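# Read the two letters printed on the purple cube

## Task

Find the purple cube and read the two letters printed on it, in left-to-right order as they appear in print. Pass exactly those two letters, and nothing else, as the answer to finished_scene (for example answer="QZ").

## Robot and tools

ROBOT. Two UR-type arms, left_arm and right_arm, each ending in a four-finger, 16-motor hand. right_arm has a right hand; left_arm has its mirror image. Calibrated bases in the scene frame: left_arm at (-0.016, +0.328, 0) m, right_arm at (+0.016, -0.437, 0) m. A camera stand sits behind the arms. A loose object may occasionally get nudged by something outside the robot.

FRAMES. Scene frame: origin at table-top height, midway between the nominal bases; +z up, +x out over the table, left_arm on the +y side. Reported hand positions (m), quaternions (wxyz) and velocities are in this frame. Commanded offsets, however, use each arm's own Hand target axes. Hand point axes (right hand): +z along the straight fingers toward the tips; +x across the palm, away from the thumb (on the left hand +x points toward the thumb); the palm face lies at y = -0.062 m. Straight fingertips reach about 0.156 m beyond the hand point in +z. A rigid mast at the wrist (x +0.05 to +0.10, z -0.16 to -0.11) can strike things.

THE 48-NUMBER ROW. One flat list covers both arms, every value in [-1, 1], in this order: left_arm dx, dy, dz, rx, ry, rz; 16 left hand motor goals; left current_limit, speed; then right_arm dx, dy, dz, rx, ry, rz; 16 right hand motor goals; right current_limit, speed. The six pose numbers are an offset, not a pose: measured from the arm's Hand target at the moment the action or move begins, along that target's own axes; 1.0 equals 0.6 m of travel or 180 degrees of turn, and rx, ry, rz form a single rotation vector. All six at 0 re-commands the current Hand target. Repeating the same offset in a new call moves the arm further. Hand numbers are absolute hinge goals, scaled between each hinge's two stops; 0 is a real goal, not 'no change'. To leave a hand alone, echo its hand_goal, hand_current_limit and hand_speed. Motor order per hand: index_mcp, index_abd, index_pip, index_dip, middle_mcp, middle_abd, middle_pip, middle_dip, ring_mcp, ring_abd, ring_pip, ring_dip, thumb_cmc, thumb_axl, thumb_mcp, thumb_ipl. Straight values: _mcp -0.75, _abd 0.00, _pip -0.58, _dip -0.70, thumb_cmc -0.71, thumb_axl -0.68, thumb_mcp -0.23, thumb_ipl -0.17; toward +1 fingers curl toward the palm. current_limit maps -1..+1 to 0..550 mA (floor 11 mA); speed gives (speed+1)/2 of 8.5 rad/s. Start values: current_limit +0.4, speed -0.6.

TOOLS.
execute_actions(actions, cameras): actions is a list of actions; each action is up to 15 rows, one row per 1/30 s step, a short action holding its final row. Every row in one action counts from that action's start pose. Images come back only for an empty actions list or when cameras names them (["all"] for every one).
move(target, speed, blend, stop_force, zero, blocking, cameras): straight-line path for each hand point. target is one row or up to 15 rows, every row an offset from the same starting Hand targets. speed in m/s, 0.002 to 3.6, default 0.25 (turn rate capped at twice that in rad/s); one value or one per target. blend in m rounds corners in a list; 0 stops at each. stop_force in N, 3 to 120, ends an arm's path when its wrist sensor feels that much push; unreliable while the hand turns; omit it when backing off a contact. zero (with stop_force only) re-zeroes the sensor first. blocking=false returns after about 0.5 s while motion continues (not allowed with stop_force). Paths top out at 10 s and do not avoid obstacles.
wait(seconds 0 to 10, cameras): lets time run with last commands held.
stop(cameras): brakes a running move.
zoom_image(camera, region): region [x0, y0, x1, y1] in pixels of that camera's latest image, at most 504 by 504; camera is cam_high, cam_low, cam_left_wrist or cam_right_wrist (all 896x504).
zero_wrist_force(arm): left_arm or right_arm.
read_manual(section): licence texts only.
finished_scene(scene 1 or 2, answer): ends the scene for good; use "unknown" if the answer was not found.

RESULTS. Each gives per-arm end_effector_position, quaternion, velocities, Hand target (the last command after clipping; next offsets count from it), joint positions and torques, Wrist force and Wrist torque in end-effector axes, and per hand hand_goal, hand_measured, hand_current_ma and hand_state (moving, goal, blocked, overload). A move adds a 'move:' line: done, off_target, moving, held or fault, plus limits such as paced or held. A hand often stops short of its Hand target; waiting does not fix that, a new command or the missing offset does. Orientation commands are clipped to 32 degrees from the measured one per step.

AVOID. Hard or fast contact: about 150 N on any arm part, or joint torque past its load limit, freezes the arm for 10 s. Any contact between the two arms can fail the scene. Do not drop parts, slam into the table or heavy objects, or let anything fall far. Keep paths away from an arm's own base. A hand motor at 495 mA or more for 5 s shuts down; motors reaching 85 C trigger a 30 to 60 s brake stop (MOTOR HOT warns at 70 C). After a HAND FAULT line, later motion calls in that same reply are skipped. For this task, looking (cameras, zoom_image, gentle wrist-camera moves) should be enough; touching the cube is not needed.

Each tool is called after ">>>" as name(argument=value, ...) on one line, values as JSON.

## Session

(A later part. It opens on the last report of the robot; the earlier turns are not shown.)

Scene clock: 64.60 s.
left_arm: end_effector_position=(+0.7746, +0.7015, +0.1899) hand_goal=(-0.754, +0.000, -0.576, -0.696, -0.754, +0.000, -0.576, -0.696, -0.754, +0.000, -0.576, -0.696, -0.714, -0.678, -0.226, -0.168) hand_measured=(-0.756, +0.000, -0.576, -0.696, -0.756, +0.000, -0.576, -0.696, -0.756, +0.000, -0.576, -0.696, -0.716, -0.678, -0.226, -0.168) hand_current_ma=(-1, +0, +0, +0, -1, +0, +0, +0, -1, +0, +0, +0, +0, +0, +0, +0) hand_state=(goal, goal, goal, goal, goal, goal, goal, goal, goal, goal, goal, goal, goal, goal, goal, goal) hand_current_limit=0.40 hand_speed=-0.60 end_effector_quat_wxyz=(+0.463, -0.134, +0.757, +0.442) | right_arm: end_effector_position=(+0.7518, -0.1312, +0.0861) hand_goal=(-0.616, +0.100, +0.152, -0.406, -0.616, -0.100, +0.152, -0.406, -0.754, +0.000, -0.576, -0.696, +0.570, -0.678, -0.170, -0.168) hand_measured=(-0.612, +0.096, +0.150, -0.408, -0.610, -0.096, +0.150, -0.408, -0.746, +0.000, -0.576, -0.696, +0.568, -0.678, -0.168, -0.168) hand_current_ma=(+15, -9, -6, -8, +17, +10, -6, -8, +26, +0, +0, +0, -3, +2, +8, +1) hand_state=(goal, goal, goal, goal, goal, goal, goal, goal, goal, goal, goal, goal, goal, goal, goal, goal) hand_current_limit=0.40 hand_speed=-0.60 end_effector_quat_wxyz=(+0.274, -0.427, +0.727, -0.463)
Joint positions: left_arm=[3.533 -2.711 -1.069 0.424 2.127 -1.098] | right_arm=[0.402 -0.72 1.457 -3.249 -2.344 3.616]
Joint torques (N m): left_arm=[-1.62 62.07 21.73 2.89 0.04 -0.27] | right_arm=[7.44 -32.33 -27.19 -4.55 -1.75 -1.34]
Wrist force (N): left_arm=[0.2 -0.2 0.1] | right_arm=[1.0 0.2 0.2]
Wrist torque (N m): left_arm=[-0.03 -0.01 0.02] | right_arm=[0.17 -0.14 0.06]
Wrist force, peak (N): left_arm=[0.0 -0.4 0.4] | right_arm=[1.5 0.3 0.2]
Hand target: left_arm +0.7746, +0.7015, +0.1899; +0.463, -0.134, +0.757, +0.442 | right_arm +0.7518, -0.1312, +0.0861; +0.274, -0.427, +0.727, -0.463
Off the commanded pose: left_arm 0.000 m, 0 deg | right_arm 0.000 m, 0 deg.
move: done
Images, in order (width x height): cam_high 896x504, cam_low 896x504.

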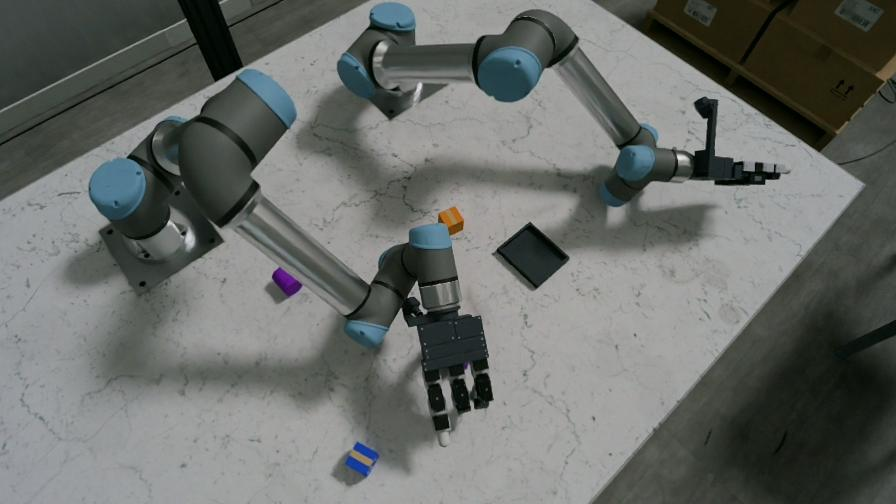

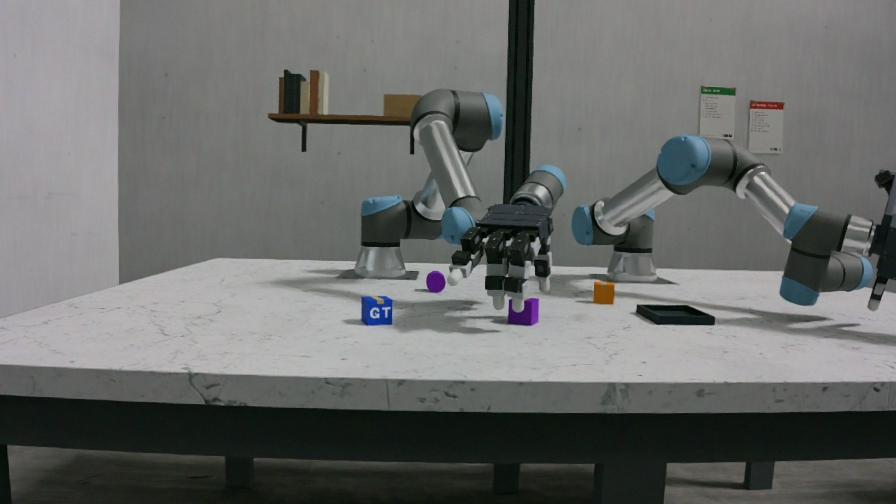

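>>> move(target=[0,0,0,0,0,0,-0.754,0,-0.576,-0.696,-0.754,0,-0.576,-0.696,-0.754,0,-0.576,-0.696,-0.714,-0.678,-0.226,-0.168,0.4,-0.6, 0,0.0272,0.0127,0,0,0,-0.616,0.1,0.153,-0.406,-0.616,-0.1,0.153,-0.406,-0.754,0,-0.576,-0.696,0.571,-0.678,-0.169,-0.168,0.4,-0.6], speed=0.05, stop_force=5, cameras=["cam_high","cam_low"])

>>> zoom_image(camera="cam_low", region=[440, 180, 600, 340])

Scene clock: 67.53 s.
left_arm: end_effector_position=(+0.7746, +0.7015, +0.1899) hand_goal=(-0.754, +0.000, -0.576, -0.696, -0.754, +0.000, -0.576, -0.696, -0.754, +0.000, -0.576, -0.696, -0.714, -0.678, -0.226, -0.168) hand_measured=(-0.756, +0.000, -0.576, -0.696, -0.756, +0.000, -0.576, -0.696, -0.756, +0.000, -0.576, -0.696, -0.716, -0.678, -0.226, -0.168) hand_current_ma=(-1, +0, +0, +0, -1, +0, +0, +0, -1, +0, +0, +0, +0, +0, +0, +0) hand_state=(goal, goal, goal, goal, goal, goal, goal, goal, goal, goal, goal, goal, goal, goal, goal, goal) hand_current_limit=0.40 hand_speed=-0.60 end_effector_quat_wxyz=(+0.463, -0.134, +0.757, +0.442) | right_arm: end_effector_position=(+0.7519, -0.1312, +0.0681) hand_goal=(-0.616, +0.100, +0.152, -0.406, -0.616, -0.100, +0.152, -0.406, -0.754, +0.000, -0.576, -0.696, +0.570, -0.678, -0.170, -0.168) hand_measured=(-0.612, +0.096, +0.150, -0.408, -0.610, -0.096, +0.150, -0.408, -0.746, +0.000, -0.576, -0.696, +0.568, -0.678, -0.168, -0.168) hand_current_ma=(+15, -9, -6, -8, +17, +10, -6, -8, +26, +0, +0, +0, -3, +2, +8, +1) hand_state=(goal, goal, goal, goal, goal, goal, goal, goal, goal, goal, goal, goal, goal, goal, goal, goal) hand_current_limit=0.40 hand_speed=-0.60 end_effector_quat_wxyz=(+0.274, -0.427, +0.727, -0.463)
Joint positions: left_arm=[3.533 -2.711 -1.069 0.424 2.127 -1.098] | right_arm=[0.402 -0.691 1.458 -3.279 -2.344 3.616]
Joint torques (N m): left_arm=[-1.23 61.6 21.82 2.74 -0.02 -0.16] | right_arm=[7.21 -33 -26.49 -4.68 -1.83 -1.28]
Wrist force (N): left_arm=[0.0 0.0 0.0] | right_arm=[1.0 -0.2 -0.1]
Wrist torque (N m): left_arm=[0.00 0.00 0.01] | right_arm=[0.16 -0.13 0.05]
Wrist force, peak (N): left_arm=[0.2 -0.3 0.2] | right_arm=[1.5 -0.2 0.5]
Hand target: left_arm +0.7746, +0.7015, +0.1899; +0.463, -0.134, +0.757, +0.442 | right_arm +0.7519, -0.1312, +0.0681; +0.274, -0.427, +0.727, -0.463
Off the commanded pose: left_arm 0.000 m, 0 deg | right_arm 0.000 m, 0 deg.
move: done
Images, in order (width x height): cam_high 896x504, cam_low 896x504.

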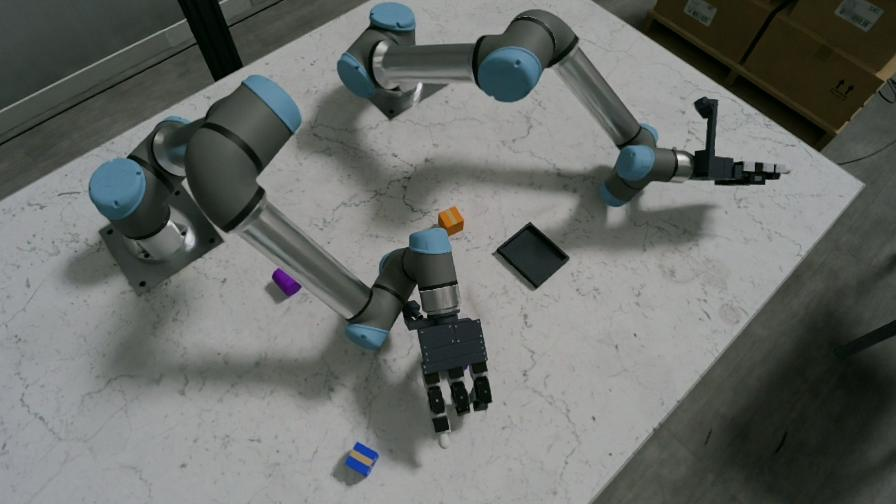

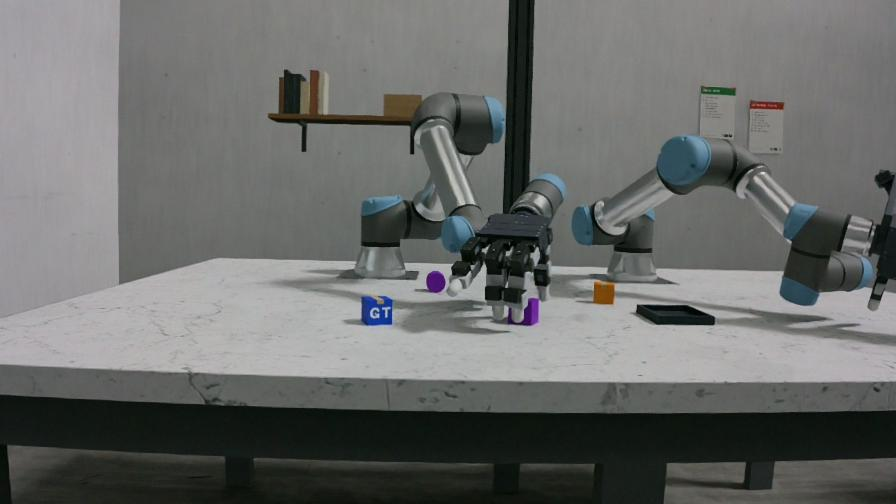

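Scaled by 3.150.

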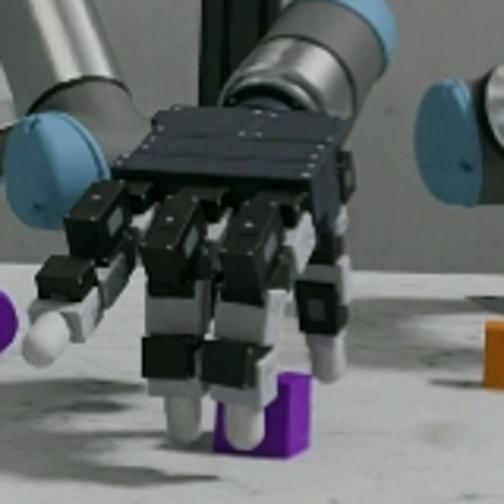

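>>> move(target=[0,0,0,0,0,0,-0.754,0,-0.576,-0.696,-0.754,0,-0.576,-0.696,-0.754,0,-0.576,-0.696,-0.714,-0.678,-0.226,-0.168,0.4,-0.6, 0,0,0,0,0,0,-0.301,0.1,0.387,-0.145,-0.301,-0.1,0.387,-0.145,-0.754,0,-0.576,-0.696,0.571,-0.678,0.191,-0.038,0.3,-0.85], cameras=["cam_high","cam_low","cam_right_wrist"])

>>> zoom_image(camera="cam_low", region=[440, 180, 600, 340])

Scene clock: 69.93 s.
left_arm: end_effector_position=(+0.7746, +0.7015, +0.1899) hand_goal=(-0.754, +0.000, -0.576, -0.696, -0.754, +0.000, -0.576, -0.696, -0.754, +0.000, -0.576, -0.696, -0.714, -0.678, -0.226, -0.168) hand_measured=(-0.756, +0.000, -0.576, -0.696, -0.756, +0.000, -0.576, -0.696, -0.756, +0.000, -0.576, -0.696, -0.716, -0.678, -0.226, -0.168) hand_current_ma=(-1, +0, +0, +0, -1, +0, +0, +0, -1, +0, +0, +0, +0, +0, +0, +0) hand_state=(goal, goal, goal, goal, goal, goal, goal, goal, goal, goal, goal, goal, goal, goal, goal, goal) hand_current_limit=0.40 hand_speed=-0.60 end_effector_quat_wxyz=(+0.463, -0.134, +0.757, +0.442) | right_arm: end_effector_position=(+0.7519, -0.1312, +0.0681) hand_goal=(-0.302, +0.100, +0.386, -0.146, -0.302, -0.100, +0.386, -0.146, -0.754, +0.000, -0.576, -0.696, +0.570, -0.678, +0.190, -0.038) hand_measured=(-0.384, +0.096, +0.368, -0.160, -0.366, -0.096, +0.370, -0.150, -0.746, +0.000, -0.576, -0.696, +0.554, -0.682, -0.004, -0.064) hand_current_ma=(-357, -9, -65, -48, -277, +10, -52, -10, +26, +0, +0, +0, -52, -15, -357, -133) hand_state=(blocked, goal, goal, goal, blocked, goal, goal, goal, goal, goal, goal, goal, goal, goal, blocked, blocked) hand_current_limit=0.30 hand_speed=-0.85 end_effector_quat_wxyz=(+0.274, -0.427, +0.727, -0.463)
Joint positions: left_arm=[3.533 -2.711 -1.069 0.424 2.127 -1.098] | right_arm=[0.402 -0.691 1.458 -3.279 -2.344 3.616]
Joint torques (N m): left_arm=[-0.73 61.63 21.99 2.94 -0.22 -0.14] | right_arm=[7.33 -33.21 -26.09 -3.35 -1.75 -1.22]
Wrist force (N): left_arm=[0.0 -0.1 0.0] | right_arm=[2.1 -4.2 -0.7]
Wrist torque (N m): left_arm=[-0.02 0.01 0.01] | right_arm=[-0.03 -0.17 0.03]
Wrist force, peak (N): left_arm=[0.4 -0.1 0.0] | right_arm=[2.2 -4.3 -0.6]
Hand target: left_arm +0.7746, +0.7015, +0.1899; +0.463, -0.134, +0.757, +0.442 | right_arm +0.7519, -0.1312, +0.0681; +0.274, -0.427, +0.727, -0.463
Off the commanded pose: left_arm 0.000 m, 0 deg | right_arm 0.000 m, 0 deg.
move: done
Images, in order (width x height): cam_high 896x504, cam_low 896x504, cam_right_wrist 896x504.

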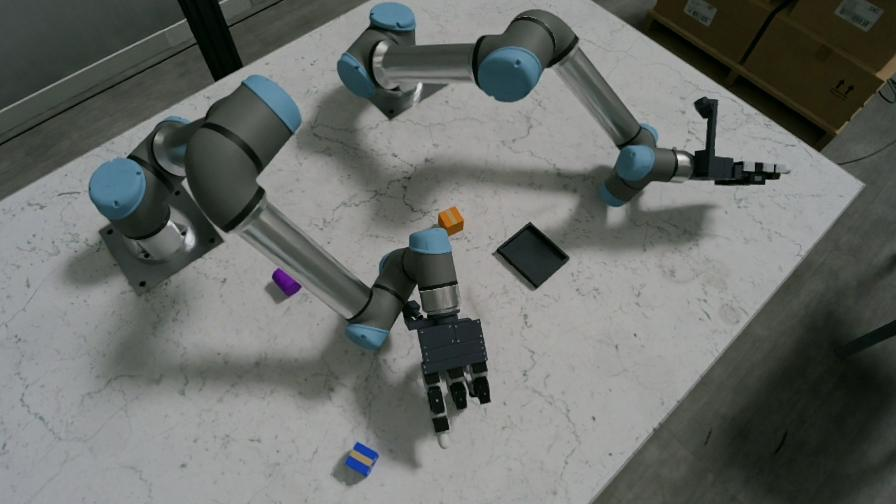

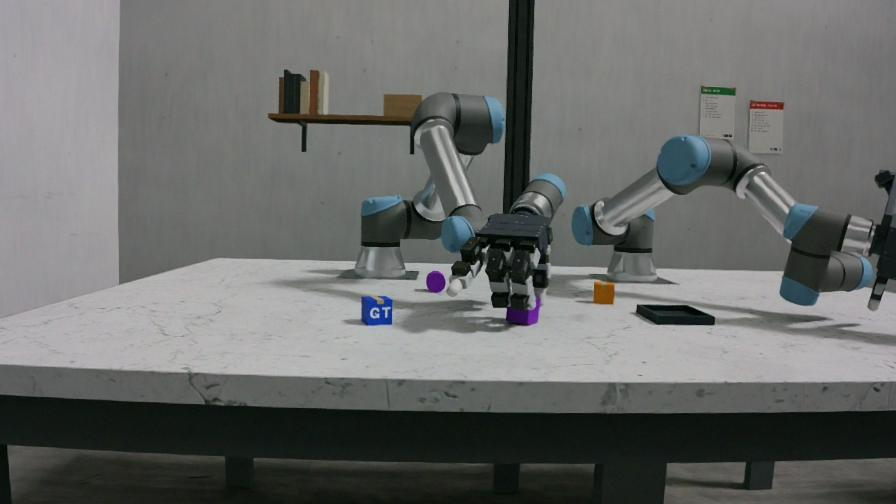

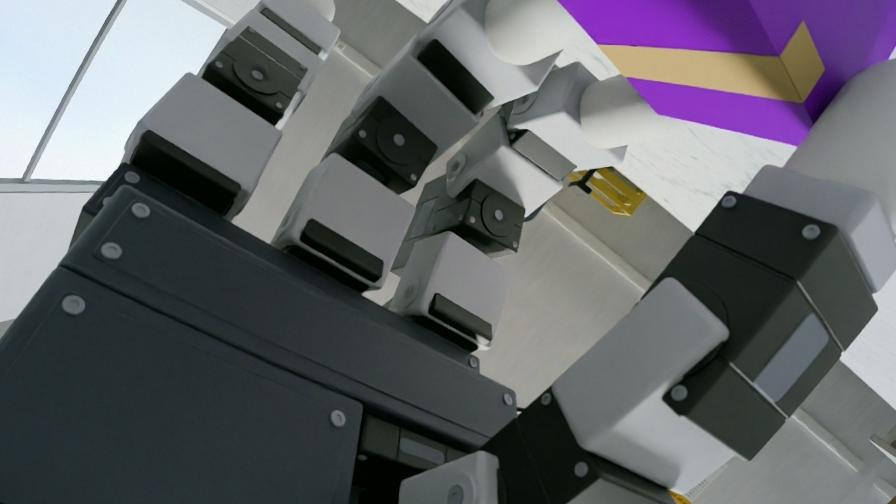

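Scaled by 3.150.

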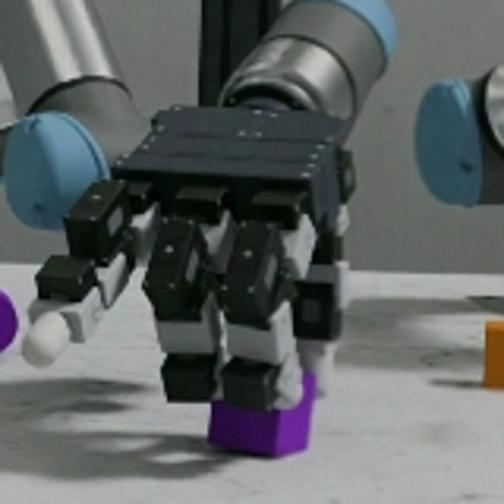

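>>> move(target=[0,0,0,0,0,0,-0.754,0,-0.576,-0.696,-0.754,0,-0.576,-0.696,-0.754,0,-0.576,-0.696,-0.714,-0.678,-0.226,-0.168,0.4,-0.6, 0,-0.0453,-0.0211,0,0,0,-0.301,0.1,0.387,-0.145,-0.301,-0.1,0.387,-0.145,-0.754,0,-0.576,-0.696,0.571,-0.678,0.191,-0.038,0.3,-0.85], cameras=["cam_high","cam_low","cam_right_wrist"], speed=0.06)

>>> zoom_image(camera="cam_low", region=[440, 180, 600, 340])

Scene clock: 71.77 s.
left_arm: end_effector_position=(+0.7746, +0.7015, +0.1899) hand_goal=(-0.754, +0.000, -0.576, -0.696, -0.754, +0.000, -0.576, -0.696, -0.754, +0.000, -0.576, -0.696, -0.714, -0.678, -0.226, -0.168) hand_measured=(-0.756, +0.000, -0.576, -0.696, -0.756, +0.000, -0.576, -0.696, -0.756, +0.000, -0.576, -0.696, -0.716, -0.678, -0.226, -0.168) hand_current_ma=(-1, +0, +0, +0, -1, +0, +0, +0, -1, +0, +0, +0, +0, +0, +0, +0) hand_state=(goal, goal, goal, goal, goal, goal, goal, goal, goal, goal, goal, goal, goal, goal, goal, goal) hand_current_limit=0.40 hand_speed=-0.60 end_effector_quat_wxyz=(+0.463, -0.134, +0.757, +0.442) | right_arm: end_effector_position=(+0.7518, -0.1313, +0.0979) hand_goal=(-0.302, +0.100, +0.386, -0.146, -0.302, -0.100, +0.386, -0.146, -0.754, +0.000, -0.576, -0.696, +0.570, -0.678, +0.190, -0.038) hand_measured=(-0.380, +0.096, +0.366, -0.160, -0.354, -0.096, +0.370, -0.150, -0.746, +0.000, -0.576, -0.696, +0.548, -0.684, -0.004, -0.070) hand_current_ma=(-345, -9, -71, -48, -218, +10, -52, -15, +26, +0, +0, +0, -79, -26, -357, -166) hand_state=(blocked, goal, blocked, goal, blocked, goal, goal, goal, goal, goal, goal, goal, blocked, goal, blocked, blocked) hand_current_limit=0.30 hand_speed=-0.85 end_effector_quat_wxyz=(+0.274, -0.427, +0.727, -0.463)
Joint positions: left_arm=[3.533 -2.711 -1.069 0.424 2.127 -1.098] | right_arm=[0.402 -0.739 1.456 -3.229 -2.344 3.616]
Joint torques (N m): left_arm=[0.25 61.83 21.51 2.93 -0.09 -0.22] | right_arm=[-4.44 -76.13 -33.27 -0.83 0.66 0.39]
Wrist force (N): left_arm=[0.1 0.0 0.1] | right_arm=[1.1 0.9 0.3]
Wrist torque (N m): left_arm=[0.00 -0.01 0.02] | right_arm=[0.25 -0.13 0.07]
Wrist force, peak (N): left_arm=[0.1 -0.2 0.4] | right_arm=[2.2 -4.5 -0.7]
Hand target: left_arm +0.7746, +0.7015, +0.1899; +0.463, -0.134, +0.757, +0.442 | right_arm +0.7518, -0.1313, +0.0981; +0.274, -0.427, +0.727, -0.463
Off the commanded pose: left_arm 0.000 m, 0 deg | right_arm 0.000 m, 0 deg.
move: done
Images, in order (width x height): cam_high 896x504, cam_low 896x504, cam_right_wrist 896x504.

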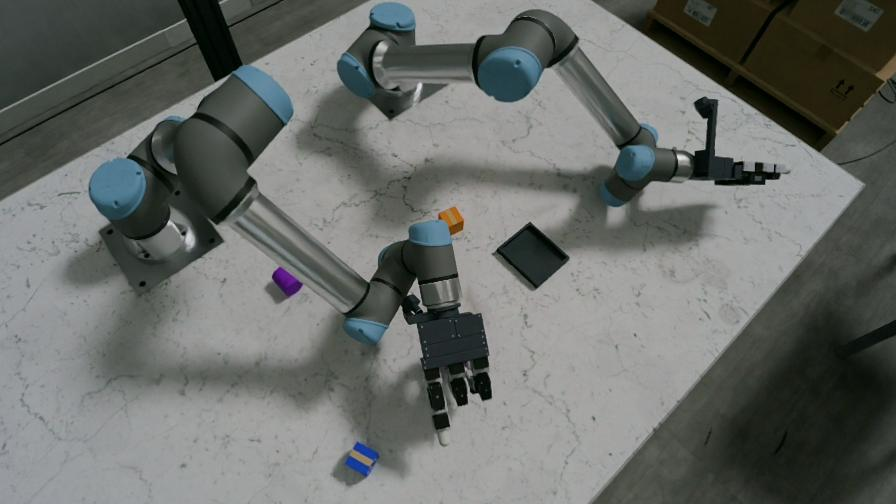

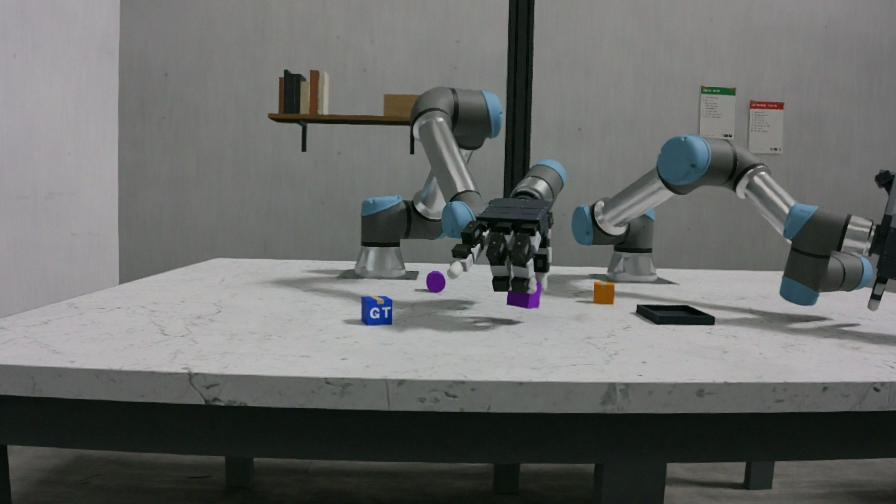

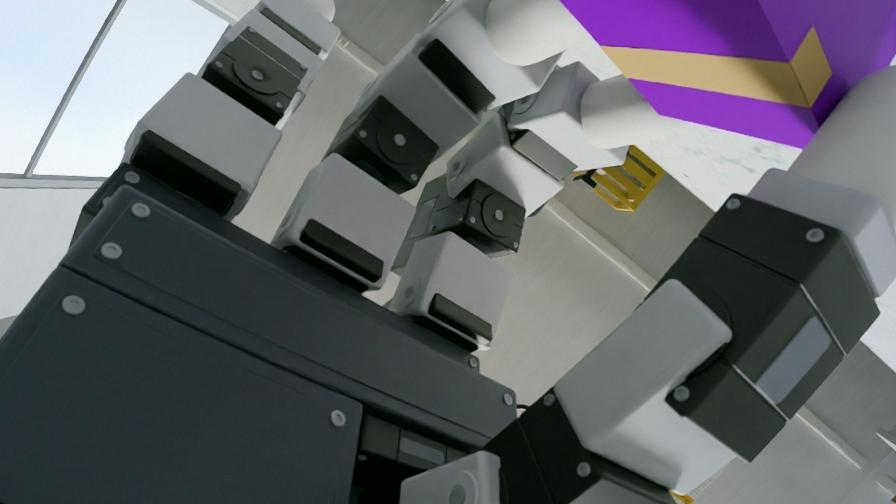

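Scaled by 3.150.

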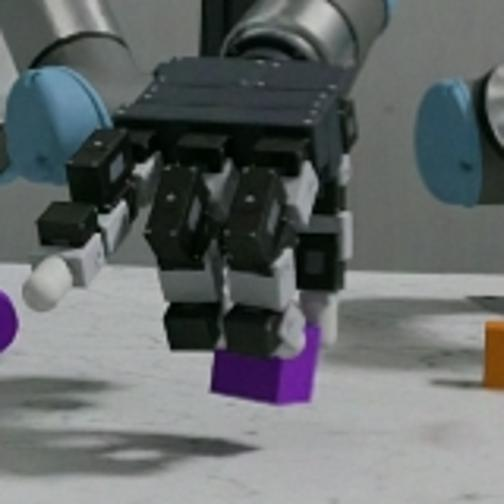

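>>> move(target=[[0,0,0,0,0,0,-0.754,0,-0.576,-0.696,-0.754,0,-0.576,-0.696,-0.754,0,-0.576,-0.696,-0.714,-0.678,-0.226,-0.168,0.4,-0.6, 0,-0.2266,-0.1057,0,0,0,-0.301,0.1,0.387,-0.145,-0.301,-0.1,0.387,-0.145,-0.754,0,-0.576,-0.696,0.571,-0.678,0.191,-0.038,0.5,-0.85],[0,0,0,0,0,0,-0.754,0,-0.576,-0.696,-0.754,0,-0.576,-0.696,-0.754,0,-0.576,-0.696,-0.714,-0.678,-0.226,-0.168,0.4,-0.6, 0.0843,-0.434,-0.2602,0.4042,-0.1201,0.0251,-0.301,0.1,0.387,-0.145,-0.301,-0.1,0.387,-0.145,-0.754,0,-0.576,-0.696,0.571,-0.678,0.191,-0.038,0.5,-0.85]], cameras=["cam_high","cam_low","cam_right_wrist"], blend=[0.04,0], speed=0.2)

>>> zoom_image(camera="cam_low", region=[420, 40, 580, 200])

Scene clock: 76.03 s.
left_arm: end_effector_position=(+0.7746, +0.7015, +0.1899) hand_goal=(-0.754, +0.000, -0.576, -0.696, -0.754, +0.000, -0.576, -0.696, -0.754, +0.000, -0.576, -0.696, -0.714, -0.678, -0.226, -0.168) hand_measured=(-0.756, +0.000, -0.576, -0.696, -0.756, +0.000, -0.576, -0.696, -0.756, +0.000, -0.576, -0.696, -0.716, -0.678, -0.226, -0.168) hand_current_ma=(-1, +0, +0, +0, -1, +0, +0, +0, -1, +0, +0, +0, +0, +0, +0, +0) hand_state=(goal, goal, goal, goal, goal, goal, goal, goal, goal, goal, goal, goal, goal, goal, goal, goal) hand_current_limit=0.40 hand_speed=-0.60 end_effector_quat_wxyz=(+0.463, -0.134, +0.757, +0.442) | right_arm: end_effector_position=(+0.7453, -0.1348, +0.2625) hand_goal=(-0.302, +0.100, +0.386, -0.146, -0.302, -0.100, +0.386, -0.146, -0.754, +0.000, -0.576, -0.696, +0.570, -0.678, +0.190, -0.038) hand_measured=(-0.378, +0.096, +0.366, -0.160, -0.350, -0.096, +0.370, -0.152, -0.746, +0.000, -0.576, -0.696, +0.548, -0.686, -0.004, -0.072) hand_current_ma=(-338, -9, -73, -48, -205, +10, -53, -15, +27, +0, +0, +0, -83, -27, -412, -173) hand_state=(blocked, goal, blocked, goal, blocked, goal, goal, goal, goal, goal, goal, goal, blocked, goal, blocked, blocked) hand_current_limit=0.50 hand_speed=-0.85 end_effector_quat_wxyz=(+0.314, -0.414, +0.693, -0.499)
Joint positions: left_arm=[3.533 -2.711 -1.069 0.424 2.127 -1.098] | right_arm=[0.415 -0.935 1.415 -3.167 -2.375 3.503]
Joint torques (N m): left_arm=[-0.3 63.23 22.74 3.06 0.07 -0.31] | right_arm=[-7.18 -45.81 -36.35 -0.54 1.21 1.13]
Wrist force (N): left_arm=[0.0 -0.1 0.1] | right_arm=[0.9 0.2 -0.1]
Wrist torque (N m): left_arm=[-0.02 0.01 0.00] | right_arm=[0.20 -0.07 -0.09]
Wrist force, peak (N): left_arm=[0.2 -0.4 0.2] | right_arm=[1.7 1.5 0.0]
Hand target: left_arm +0.7746, +0.7015, +0.1899; +0.463, -0.134, +0.757, +0.442 | right_arm +0.7453, -0.1348, +0.2625; +0.314, -0.414, +0.693, -0.499 (not the last commanded pose)
Off the commanded pose: left_arm 0.000 m, 0 deg | right_arm 0.147 m, 69 deg.
move: held (right_arm; a check stopped the path); path passed 1 of 2 targets; limits=held
pose unreachable (right arm): on one or more control steps of this call, first in action 0 (counted from 0), this arm could not follow its commanded pose, so it was not sent that pose on those steps. It may still have moved: this result reports where it is.
cause: moving toward the commanded pose would bring two parts of the arm too close to each other (joints 5 (wrist 2) and 6 (wrist 3) lie between them).
Images, in order (width x height): cam_high 896x504, cam_low 896x504, cam_right_wrist 896x504.

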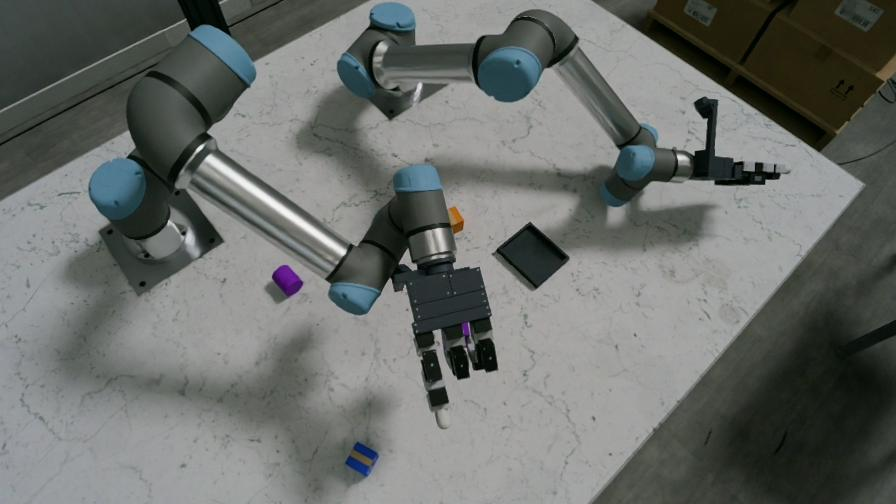

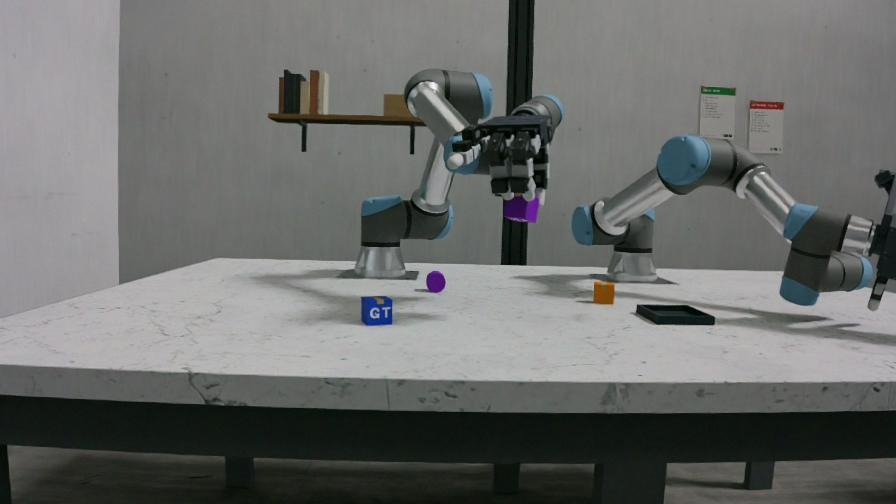

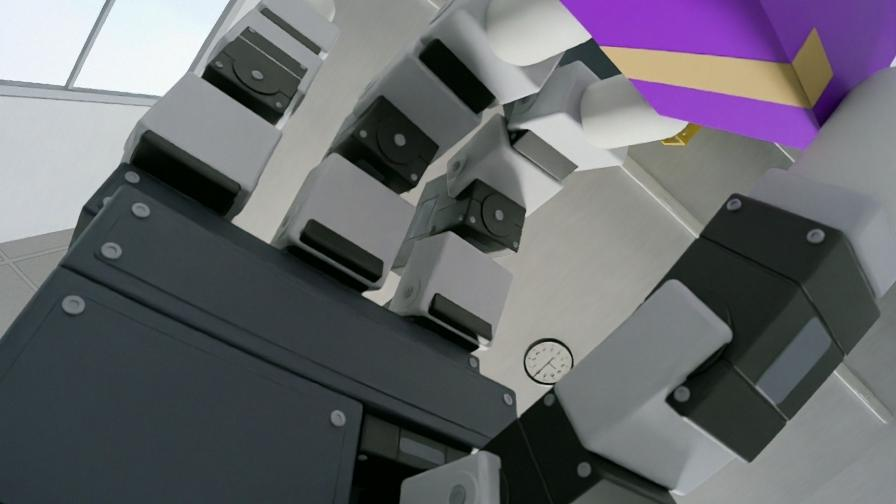

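Scaled by 3.150.

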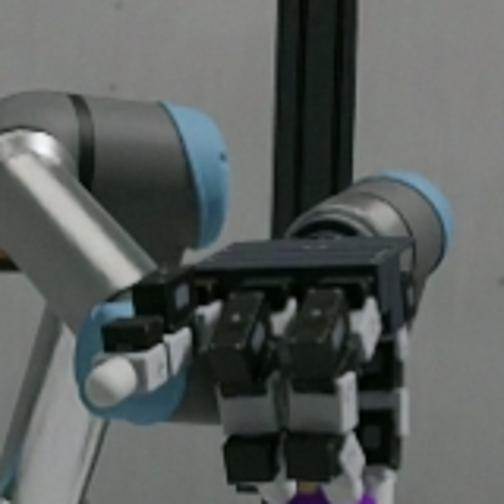

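>>> move(target=[[0,0,0,0,0,0,-0.754,0,-0.576,-0.696,-0.754,0,-0.576,-0.696,-0.754,0,-0.576,-0.696,-0.714,-0.678,-0.226,-0.168,0.4,-0.6, 0.0322,-0.1453,-0.081,0.2331,-0.1082,0.2897,-0.301,0.1,0.387,-0.145,-0.301,-0.1,0.387,-0.145,-0.754,0,-0.576,-0.696,0.571,-0.678,0.191,-0.038,0.5,-0.85],[0,0,0,0,0,0,-0.754,0,-0.576,-0.696,-0.754,0,-0.576,-0.696,-0.754,0,-0.576,-0.696,-0.714,-0.678,-0.226,-0.168,0.4,-0.6, 0.276,-0.2187,0.1298,0.2733,-0.03,0.2803,-0.301,0.1,0.387,-0.145,-0.301,-0.1,0.387,-0.145,-0.754,0,-0.576,-0.696,0.571,-0.678,0.191,-0.038,0.5,-0.85]], cameras=["cam_high","cam_low","cam_right_wrist"], blend=[0.03,0], speed=0.25)

Scene clock: 85.30 s.
left_arm: end_effector_position=(+0.7746, +0.7015, +0.1899) hand_goal=(-0.754, +0.000, -0.576, -0.696, -0.754, +0.000, -0.576, -0.696, -0.754, +0.000, -0.576, -0.696, -0.714, -0.678, -0.226, -0.168) hand_measured=(-0.756, +0.000, -0.576, -0.696, -0.756, +0.000, -0.576, -0.696, -0.756, +0.000, -0.576, -0.696, -0.716, -0.678, -0.226, -0.168) hand_current_ma=(-1, +0, +0, +0, -1, +0, +0, +0, -1, +0, +0, +0, +0, +0, +0, +0) hand_state=(goal, goal, goal, goal, goal, goal, goal, goal, goal, goal, goal, goal, goal, goal, goal, goal) hand_current_limit=0.40 hand_speed=-0.60 end_effector_quat_wxyz=(+0.463, -0.134, +0.757, +0.442) | right_arm: end_effector_position=(+0.7696, -0.3361, +0.3601) hand_goal=(-0.302, +0.100, +0.386, -0.146, -0.302, -0.100, +0.386, -0.146, -0.754, +0.000, -0.576, -0.696, +0.570, -0.678, +0.190, -0.038) hand_measured=(-0.376, +0.100, +0.364, -0.160, -0.348, -0.094, +0.370, -0.152, -0.746, +0.002, -0.576, -0.696, +0.548, -0.686, -0.004, -0.074) hand_current_ma=(-328, -1, -75, -48, -194, +14, -53, -15, +26, +3, +0, +0, -83, -27, -412, -183) hand_state=(blocked, goal, blocked, goal, blocked, goal, goal, goal, goal, goal, goal, goal, blocked, goal, blocked, blocked) hand_current_limit=0.50 hand_speed=-0.85 end_effector_quat_wxyz=(+0.660, +0.053, +0.522, -0.538)
Joint positions: left_arm=[3.533 -2.711 -1.069 0.424 2.127 -1.098] | right_arm=[0.14 -0.738 1.41 -4.493 -2.343 3.616]
Joint torques (N m): left_arm=[-2.39 62.89 22.84 3.09 0.14 -0.28] | right_arm=[-8.24 -30.95 -30.17 1.68 2.83 1.46]
Wrist force (N): left_arm=[0.0 -0.1 0.1] | right_arm=[3.1 -0.6 0.3]
Wrist torque (N m): left_arm=[-0.02 0.00 0.01] | right_arm=[-0.02 -0.36 0.09]
Wrist force, peak (N): left_arm=[0.0 -0.3 0.4] | right_arm=[6.2 -1.7 3.4]
Hand target: left_arm +0.7746, +0.7015, +0.1899; +0.463, -0.134, +0.757, +0.442 | right_arm +0.7697, -0.3363, +0.3601; +0.660, +0.053, +0.522, -0.538
Off the commanded pose: left_arm 0.000 m, 0 deg | right_arm 0.000 m, 0 deg.
move: done
Images, in order (width x height): cam_high 896x504, cam_low 896x504, cam_right_wrist 896x504.

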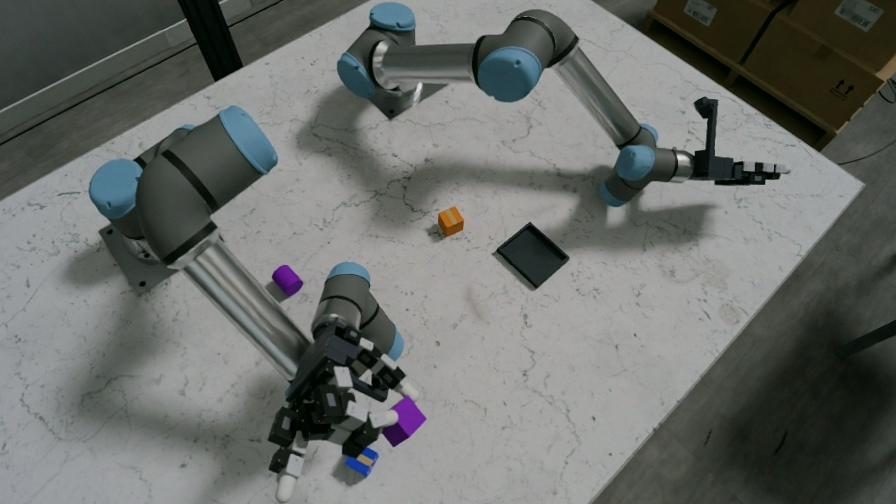

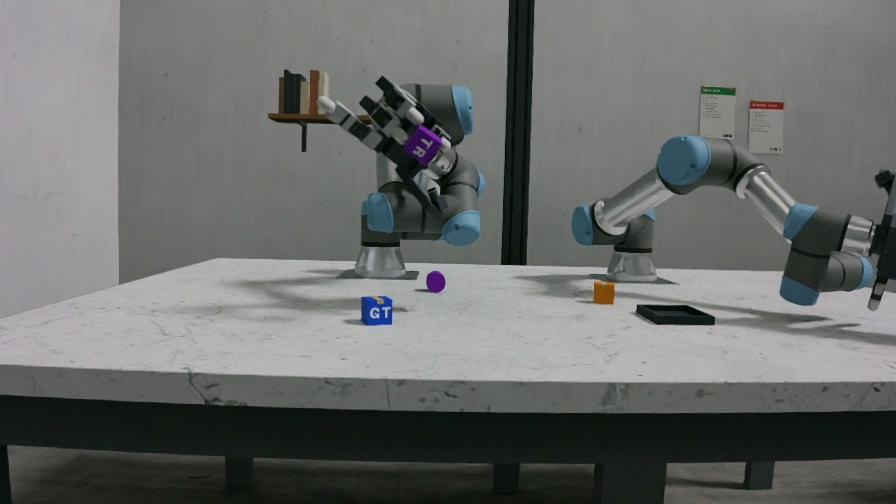

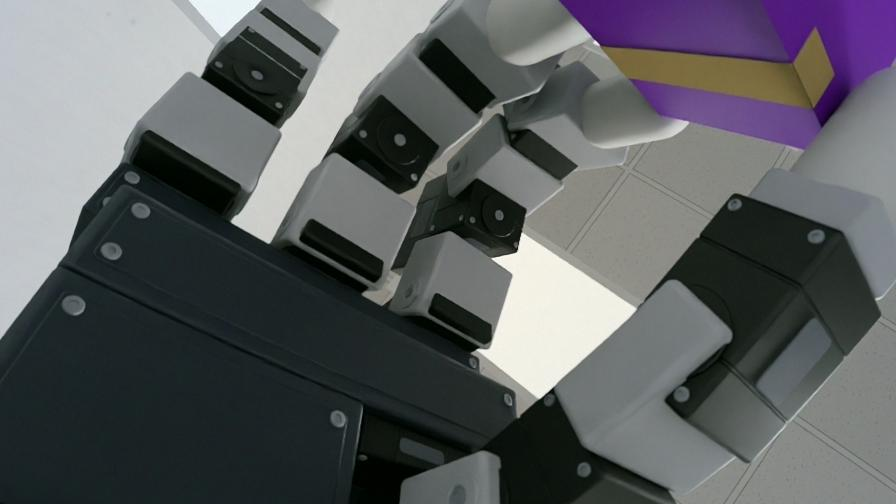

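>>> zoom_image(camera="cam_low", region=[395, 120, 450, 175])

Scaled by 9.164.

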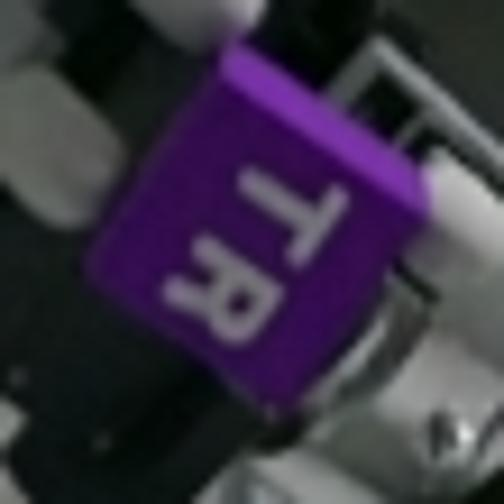

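>>> finished_scene(scene=1, answer="TR")

The scene is finished: the task was done.


## Next scene

The same job, from a new start.

>>> execute_actions(actions=[])

Scene clock: 0.00 s.
left_arm: end_effector_position=(+0.7014, +0.1752, +0.1509) hand_goal=(-0.754, +0.000, -0.576, -0.696, -0.754, +0.000, -0.576, -0.696, -0.754, +0.000, -0.576, -0.696, -0.714, -0.678, -0.226, -0.168) hand_measured=(-0.754, +0.000, -0.576, -0.696, -0.754, +0.000, -0.576, -0.696, -0.754, +0.000, -0.576, -0.696, -0.714, -0.678, -0.226, -0.168) hand_current_ma=(+0, +0, +0, +0, +0, +0, +0, +0, +0, +0, +0, +0, +0, +0, +0, +0) hand_state=(goal, goal, goal, goal, goal, goal, goal, goal, goal, goal, goal, goal, goal, goal, goal, goal) hand_current_limit=0.40 hand_speed=-0.60 end_effector_quat_wxyz=(-0.206, +0.950, -0.031, -0.231) | right_arm: end_effector_position=(+0.5712, -0.3986, +0.1587) hand_goal=(-0.754, +0.000, -0.576, -0.696, -0.754, +0.000, -0.576, -0.696, -0.754, +0.000, -0.576, -0.696, -0.714, -0.678, -0.226, -0.168) hand_measured=(-0.754, +0.000, -0.576, -0.696, -0.754, +0.000, -0.576, -0.696, -0.754, +0.000, -0.576, -0.696, -0.714, -0.678, -0.226, -0.168) hand_current_ma=(+0, +0, +0, +0, +0, +0, +0, +0, +0, +0, +0, +0, +0, +0, +0, +0) hand_state=(goal, goal, goal, goal, goal, goal, goal, goal, goal, goal, goal, goal, goal, goal, goal, goal) hand_current_limit=0.40 hand_speed=-0.60 end_effector_quat_wxyz=(-0.262, +0.614, +0.663, -0.339)
Joint positions: left_arm=[3.117 -2.482 -0.649 -2.084 1.968 1.487] | right_arm=[-0.04 -1.03 1.242 -0.91 -1.75 -0.059]
Joint velocities: within noise
Joint torques (N m): no reading
Wrist force (N): no reading
Wrist torque (N m): no reading
Wrist force, peak (N): no reading
Hand target: left_arm +0.7014, +0.1752, +0.1509; -0.206, +0.950, -0.031, -0.231 | right_arm +0.5712, -0.3986, +0.1587; -0.262, +0.614, +0.663, -0.339

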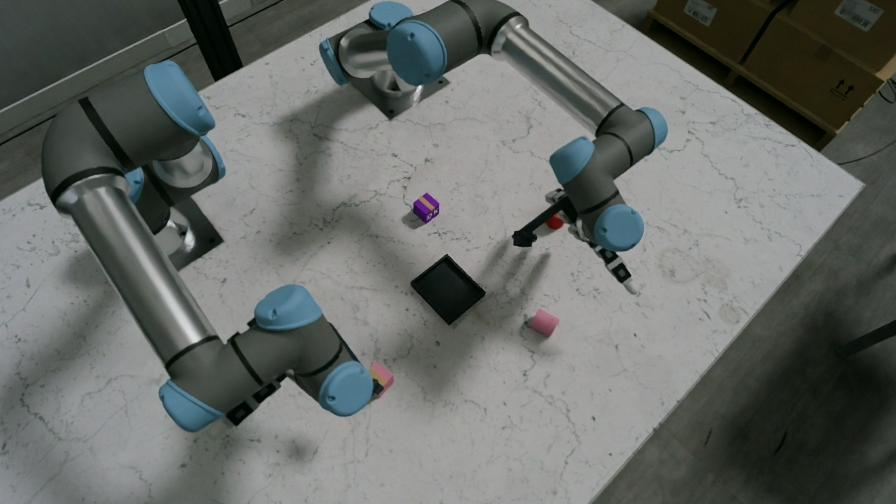

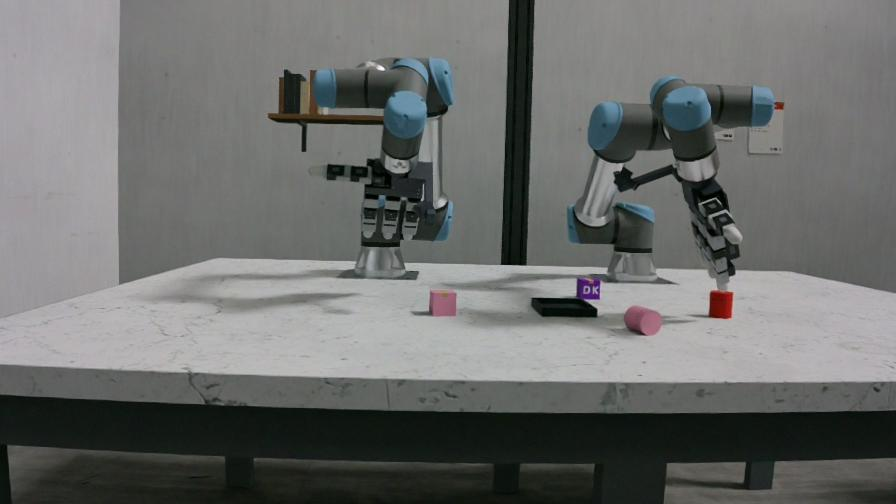

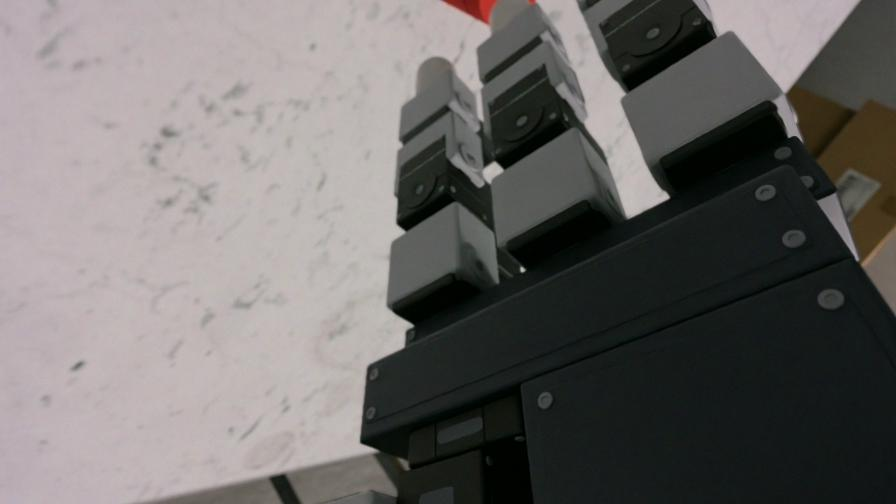

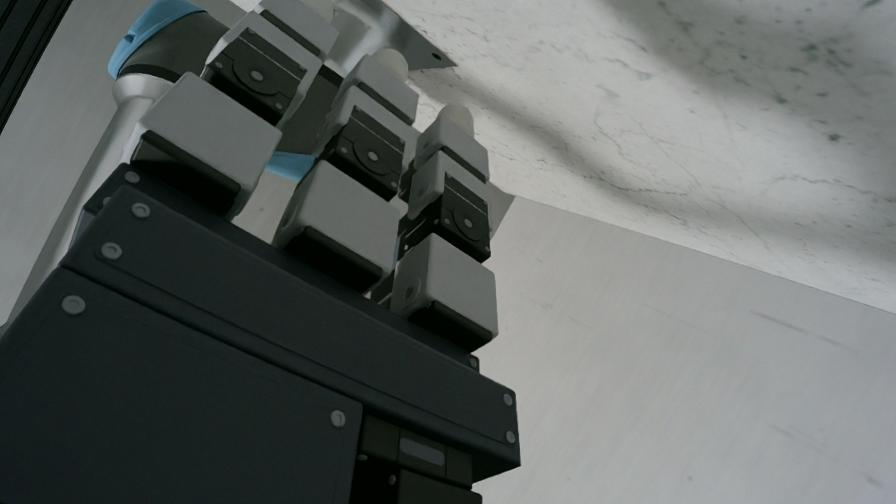

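>>> zoom_image(camera="cam_low", region=[570, 270, 610, 306])

>>> zoom_image(camera="cam_high", region=[405, 185, 450, 230])

Scaled by 12.600.

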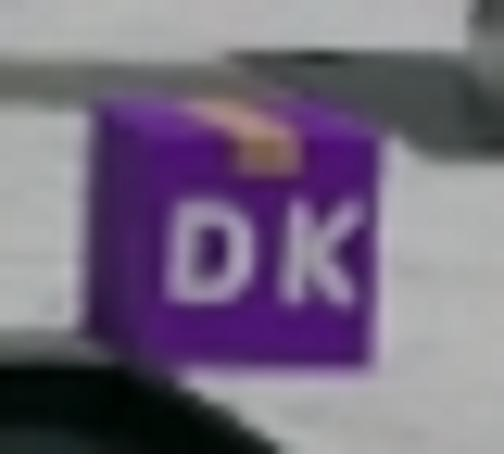

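Scaled by 11.200.

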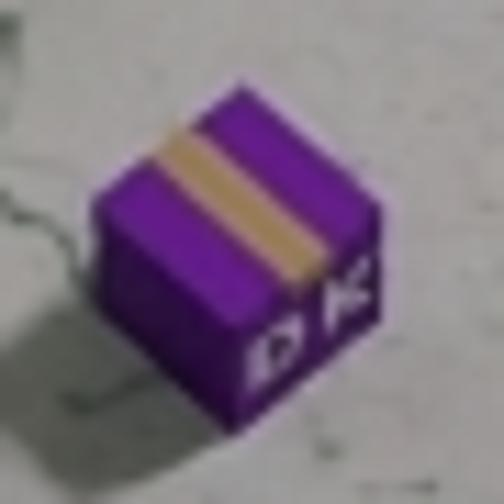

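>>> finished_scene(scene=2, answer="DK")

The scene is finished: the task was done.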